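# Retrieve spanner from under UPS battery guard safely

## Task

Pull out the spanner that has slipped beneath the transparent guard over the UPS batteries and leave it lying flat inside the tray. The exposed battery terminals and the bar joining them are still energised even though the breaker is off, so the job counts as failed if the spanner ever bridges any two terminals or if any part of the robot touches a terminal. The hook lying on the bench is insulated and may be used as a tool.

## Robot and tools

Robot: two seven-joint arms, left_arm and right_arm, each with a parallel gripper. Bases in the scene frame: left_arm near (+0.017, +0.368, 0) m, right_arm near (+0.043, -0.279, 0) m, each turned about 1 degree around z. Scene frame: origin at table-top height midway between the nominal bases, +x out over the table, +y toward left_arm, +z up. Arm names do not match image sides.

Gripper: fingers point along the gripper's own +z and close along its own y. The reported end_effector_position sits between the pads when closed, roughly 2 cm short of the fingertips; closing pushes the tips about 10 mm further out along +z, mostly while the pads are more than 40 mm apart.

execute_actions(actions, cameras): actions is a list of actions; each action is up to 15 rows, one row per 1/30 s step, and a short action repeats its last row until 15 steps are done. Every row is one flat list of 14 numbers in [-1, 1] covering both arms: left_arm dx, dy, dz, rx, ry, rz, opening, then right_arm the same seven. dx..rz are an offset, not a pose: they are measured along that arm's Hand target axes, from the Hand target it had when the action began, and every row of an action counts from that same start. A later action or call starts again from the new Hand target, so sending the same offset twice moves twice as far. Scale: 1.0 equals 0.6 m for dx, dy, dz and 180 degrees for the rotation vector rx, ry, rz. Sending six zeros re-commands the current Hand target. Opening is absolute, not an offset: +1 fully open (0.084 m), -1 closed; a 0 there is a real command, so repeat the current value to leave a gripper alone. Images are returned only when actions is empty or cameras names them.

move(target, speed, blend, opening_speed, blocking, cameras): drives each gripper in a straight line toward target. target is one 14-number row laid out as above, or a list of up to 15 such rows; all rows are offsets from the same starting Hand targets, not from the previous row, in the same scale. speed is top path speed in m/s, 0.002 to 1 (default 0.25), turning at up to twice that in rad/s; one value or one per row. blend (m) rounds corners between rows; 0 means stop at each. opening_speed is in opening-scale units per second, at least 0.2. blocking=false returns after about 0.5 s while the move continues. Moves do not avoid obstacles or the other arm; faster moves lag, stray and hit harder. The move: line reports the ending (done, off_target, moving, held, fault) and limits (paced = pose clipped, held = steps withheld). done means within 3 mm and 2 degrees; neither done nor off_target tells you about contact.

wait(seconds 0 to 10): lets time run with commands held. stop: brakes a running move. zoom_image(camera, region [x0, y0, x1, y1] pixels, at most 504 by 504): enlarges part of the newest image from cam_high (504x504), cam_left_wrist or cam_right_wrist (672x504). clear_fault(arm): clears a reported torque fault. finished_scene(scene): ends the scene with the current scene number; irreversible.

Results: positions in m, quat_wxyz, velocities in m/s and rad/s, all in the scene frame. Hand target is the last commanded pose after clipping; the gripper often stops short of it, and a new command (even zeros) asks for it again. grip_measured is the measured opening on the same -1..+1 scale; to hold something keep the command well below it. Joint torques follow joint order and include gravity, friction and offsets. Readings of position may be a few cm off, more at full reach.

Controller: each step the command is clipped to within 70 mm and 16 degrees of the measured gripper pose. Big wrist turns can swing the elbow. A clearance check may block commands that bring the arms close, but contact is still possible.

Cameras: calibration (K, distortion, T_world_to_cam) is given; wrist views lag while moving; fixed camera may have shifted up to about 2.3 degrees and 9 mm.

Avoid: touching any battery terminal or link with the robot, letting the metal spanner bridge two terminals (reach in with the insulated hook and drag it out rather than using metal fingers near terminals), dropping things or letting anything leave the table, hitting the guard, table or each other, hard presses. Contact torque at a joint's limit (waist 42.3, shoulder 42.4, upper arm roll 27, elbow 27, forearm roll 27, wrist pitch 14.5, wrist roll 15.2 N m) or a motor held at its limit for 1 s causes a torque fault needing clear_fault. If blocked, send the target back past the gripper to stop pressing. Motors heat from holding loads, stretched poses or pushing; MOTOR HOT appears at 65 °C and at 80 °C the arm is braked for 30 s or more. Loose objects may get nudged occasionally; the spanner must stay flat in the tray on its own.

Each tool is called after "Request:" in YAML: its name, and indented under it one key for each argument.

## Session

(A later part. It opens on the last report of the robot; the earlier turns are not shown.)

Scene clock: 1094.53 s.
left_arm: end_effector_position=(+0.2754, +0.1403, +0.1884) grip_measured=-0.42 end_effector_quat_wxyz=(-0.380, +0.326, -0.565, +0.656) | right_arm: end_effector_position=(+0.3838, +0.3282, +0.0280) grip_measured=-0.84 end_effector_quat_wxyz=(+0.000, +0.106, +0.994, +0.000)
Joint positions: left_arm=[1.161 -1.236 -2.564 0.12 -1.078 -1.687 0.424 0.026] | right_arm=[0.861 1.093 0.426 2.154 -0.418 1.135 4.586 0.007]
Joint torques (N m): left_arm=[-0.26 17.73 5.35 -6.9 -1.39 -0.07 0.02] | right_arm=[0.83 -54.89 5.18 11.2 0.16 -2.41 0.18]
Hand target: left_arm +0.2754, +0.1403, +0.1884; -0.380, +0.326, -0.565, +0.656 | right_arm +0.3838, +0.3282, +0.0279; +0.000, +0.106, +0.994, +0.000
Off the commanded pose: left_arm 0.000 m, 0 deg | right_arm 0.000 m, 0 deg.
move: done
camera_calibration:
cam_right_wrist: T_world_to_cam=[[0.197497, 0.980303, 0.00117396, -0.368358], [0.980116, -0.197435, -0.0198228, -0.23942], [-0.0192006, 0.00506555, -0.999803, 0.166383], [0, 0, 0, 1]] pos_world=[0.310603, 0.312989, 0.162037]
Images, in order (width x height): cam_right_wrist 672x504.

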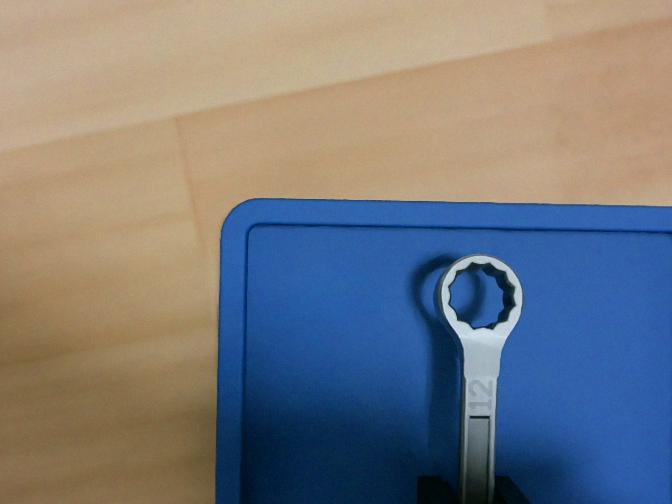

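Request:
move:
  target:
    - [0,0,0,0,0,0,-0.4,0,0,0.006,0,0,0,-1]
    - [0,0,0,0,0,0,-0.4,0,0,0.006,0,0,0,-0.55]
  speed: 0.02
  opening_speed: 0.3
  cameras: ["cam_right_wrist"]

Request:
move:
  target: [0,0,0,0,0,0,-0.4,0,0,-0.3,0,0,0,-0.55]
  speed: 0.12
  cameras: ["all"]

Scene clock: 1104.30 s.
left_arm: end_effector_position=(+0.2754, +0.1403, +0.1884) grip_measured=-0.42 end_effector_quat_wxyz=(-0.380, +0.326, -0.565, +0.656) | right_arm: end_effector_position=(+0.3839, +0.3282, +0.0244) grip_measured=-0.58 end_effector_quat_wxyz=(+0.000, +0.106, +0.994, +0.000)
Joint positions: left_arm=[1.161 -1.236 -2.564 0.12 -1.078 -1.687 0.424 0.026] | right_arm=[0.861 1.098 0.425 2.154 -0.419 1.129 4.586 0.019]
Joint torques (N m): left_arm=[-0.28 18.36 5.34 -6.91 -1.34 -0.2 0.11] | right_arm=[1.09 -20.76 1.96 1.89 0.72 -0.65 -0.17]
Hand target: left_arm +0.2754, +0.1403, +0.1884; -0.380, +0.326, -0.565, +0.656 | right_arm +0.3838, +0.3282, +0.0243; +0.000, +0.106, +0.994, +0.000
Off the commanded pose: left_arm 0.000 m, 0 deg | right_arm 0.000 m, 0 deg.
move: done
camera_calibration:
cam_right_wrist: T_world_to_cam=[[0.197497, 0.980303, 0.00119371, -0.368357], [0.980117, -0.197436, -0.0197248, -0.239507], [-0.0191006, 0.00506557, -0.999805, 0.162753], [0, 0, 0, 1]] pos_world=[0.310603, 0.312989, 0.158437]
Images, in order (width x height): cam_right_wrist 672x504.

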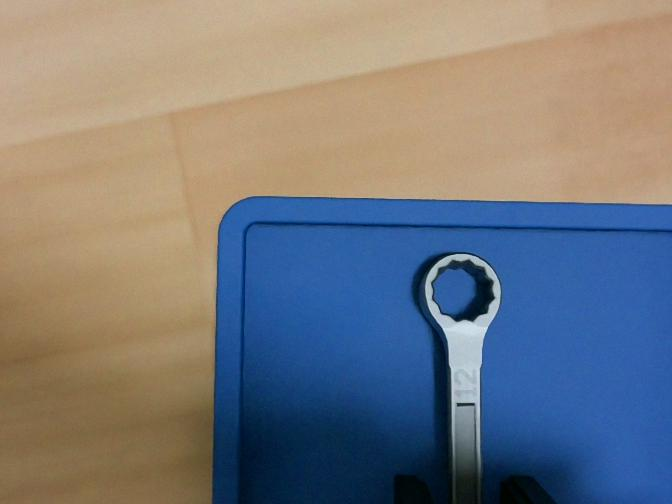

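Scene clock: 1106.50 s.
left_arm: end_effector_position=(+0.2754, +0.1403, +0.1884) grip_measured=-0.42 end_effector_quat_wxyz=(-0.380, +0.326, -0.565, +0.656) | right_arm: end_effector_position=(+0.3836, +0.3279, +0.2043) grip_measured=-0.57 end_effector_quat_wxyz=(+0.001, +0.106, +0.994, +0.001)
Joint positions: left_arm=[1.161 -1.236 -2.564 0.12 -1.078 -1.687 0.424 0.026] | right_arm=[0.963 1.054 0.434 2.623 -0.375 1.607 4.507 0.019]
Joint torques (N m): left_arm=[-0.3 17.44 5.37 -7.07 -1.46 -0.18 0.02] | right_arm=[0.85 -54.35 2.5 10.83 0.02 -1.85 -0.41]
Hand target: left_arm +0.2754, +0.1403, +0.1884; -0.380, +0.326, -0.565, +0.656 | right_arm +0.3837, +0.3281, +0.2043; +0.000, +0.106, +0.994, +0.000
Off the commanded pose: left_arm 0.000 m, 0 deg | right_arm 0.000 m, 0 deg.
move: done
camera_calibration:
cam_left_wrist: T_world_to_cam=[[0.124024, -0.0873544, -0.988427, 0.196773], [0.494251, 0.869193, -0.0148004, -0.188487], [0.860427, -0.486695, 0.150975, -0.0680999], [0, 0, 0, 1]] pos_world=[0.12735, 0.147877, 0.201988]
cam_right_wrist: T_world_to_cam=[[0.197505, 0.980299, 0.00239108, -0.368522], [0.980127, -0.197424, -0.0193547, -0.235874], [-0.0185013, 0.00616622, -0.99981, 0.342087], [0, 0, 0, 1]] pos_world=[0.310301, 0.312585, 0.338338]

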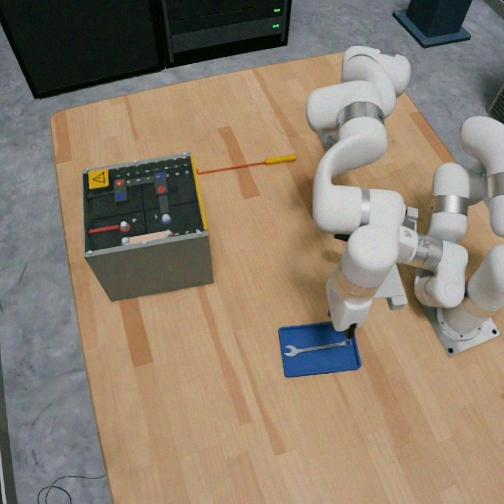

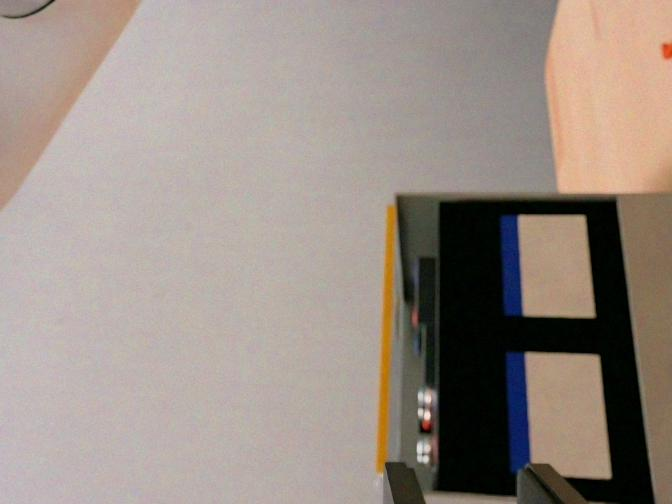

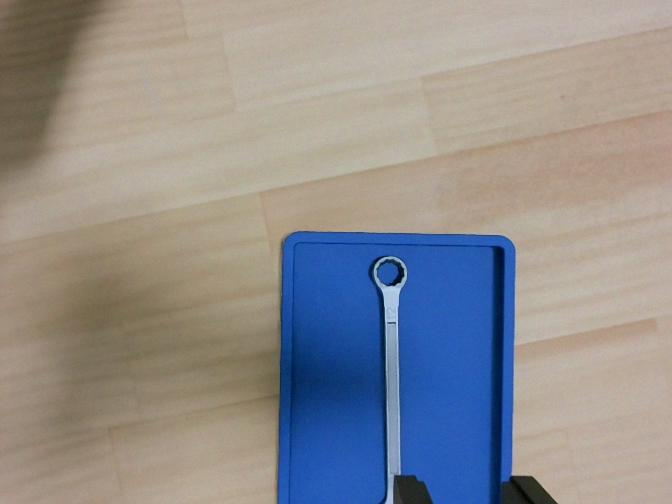

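Flat in the tray.

Request:
finished_scene:
  scene: 1

The scene is finished: the task was done.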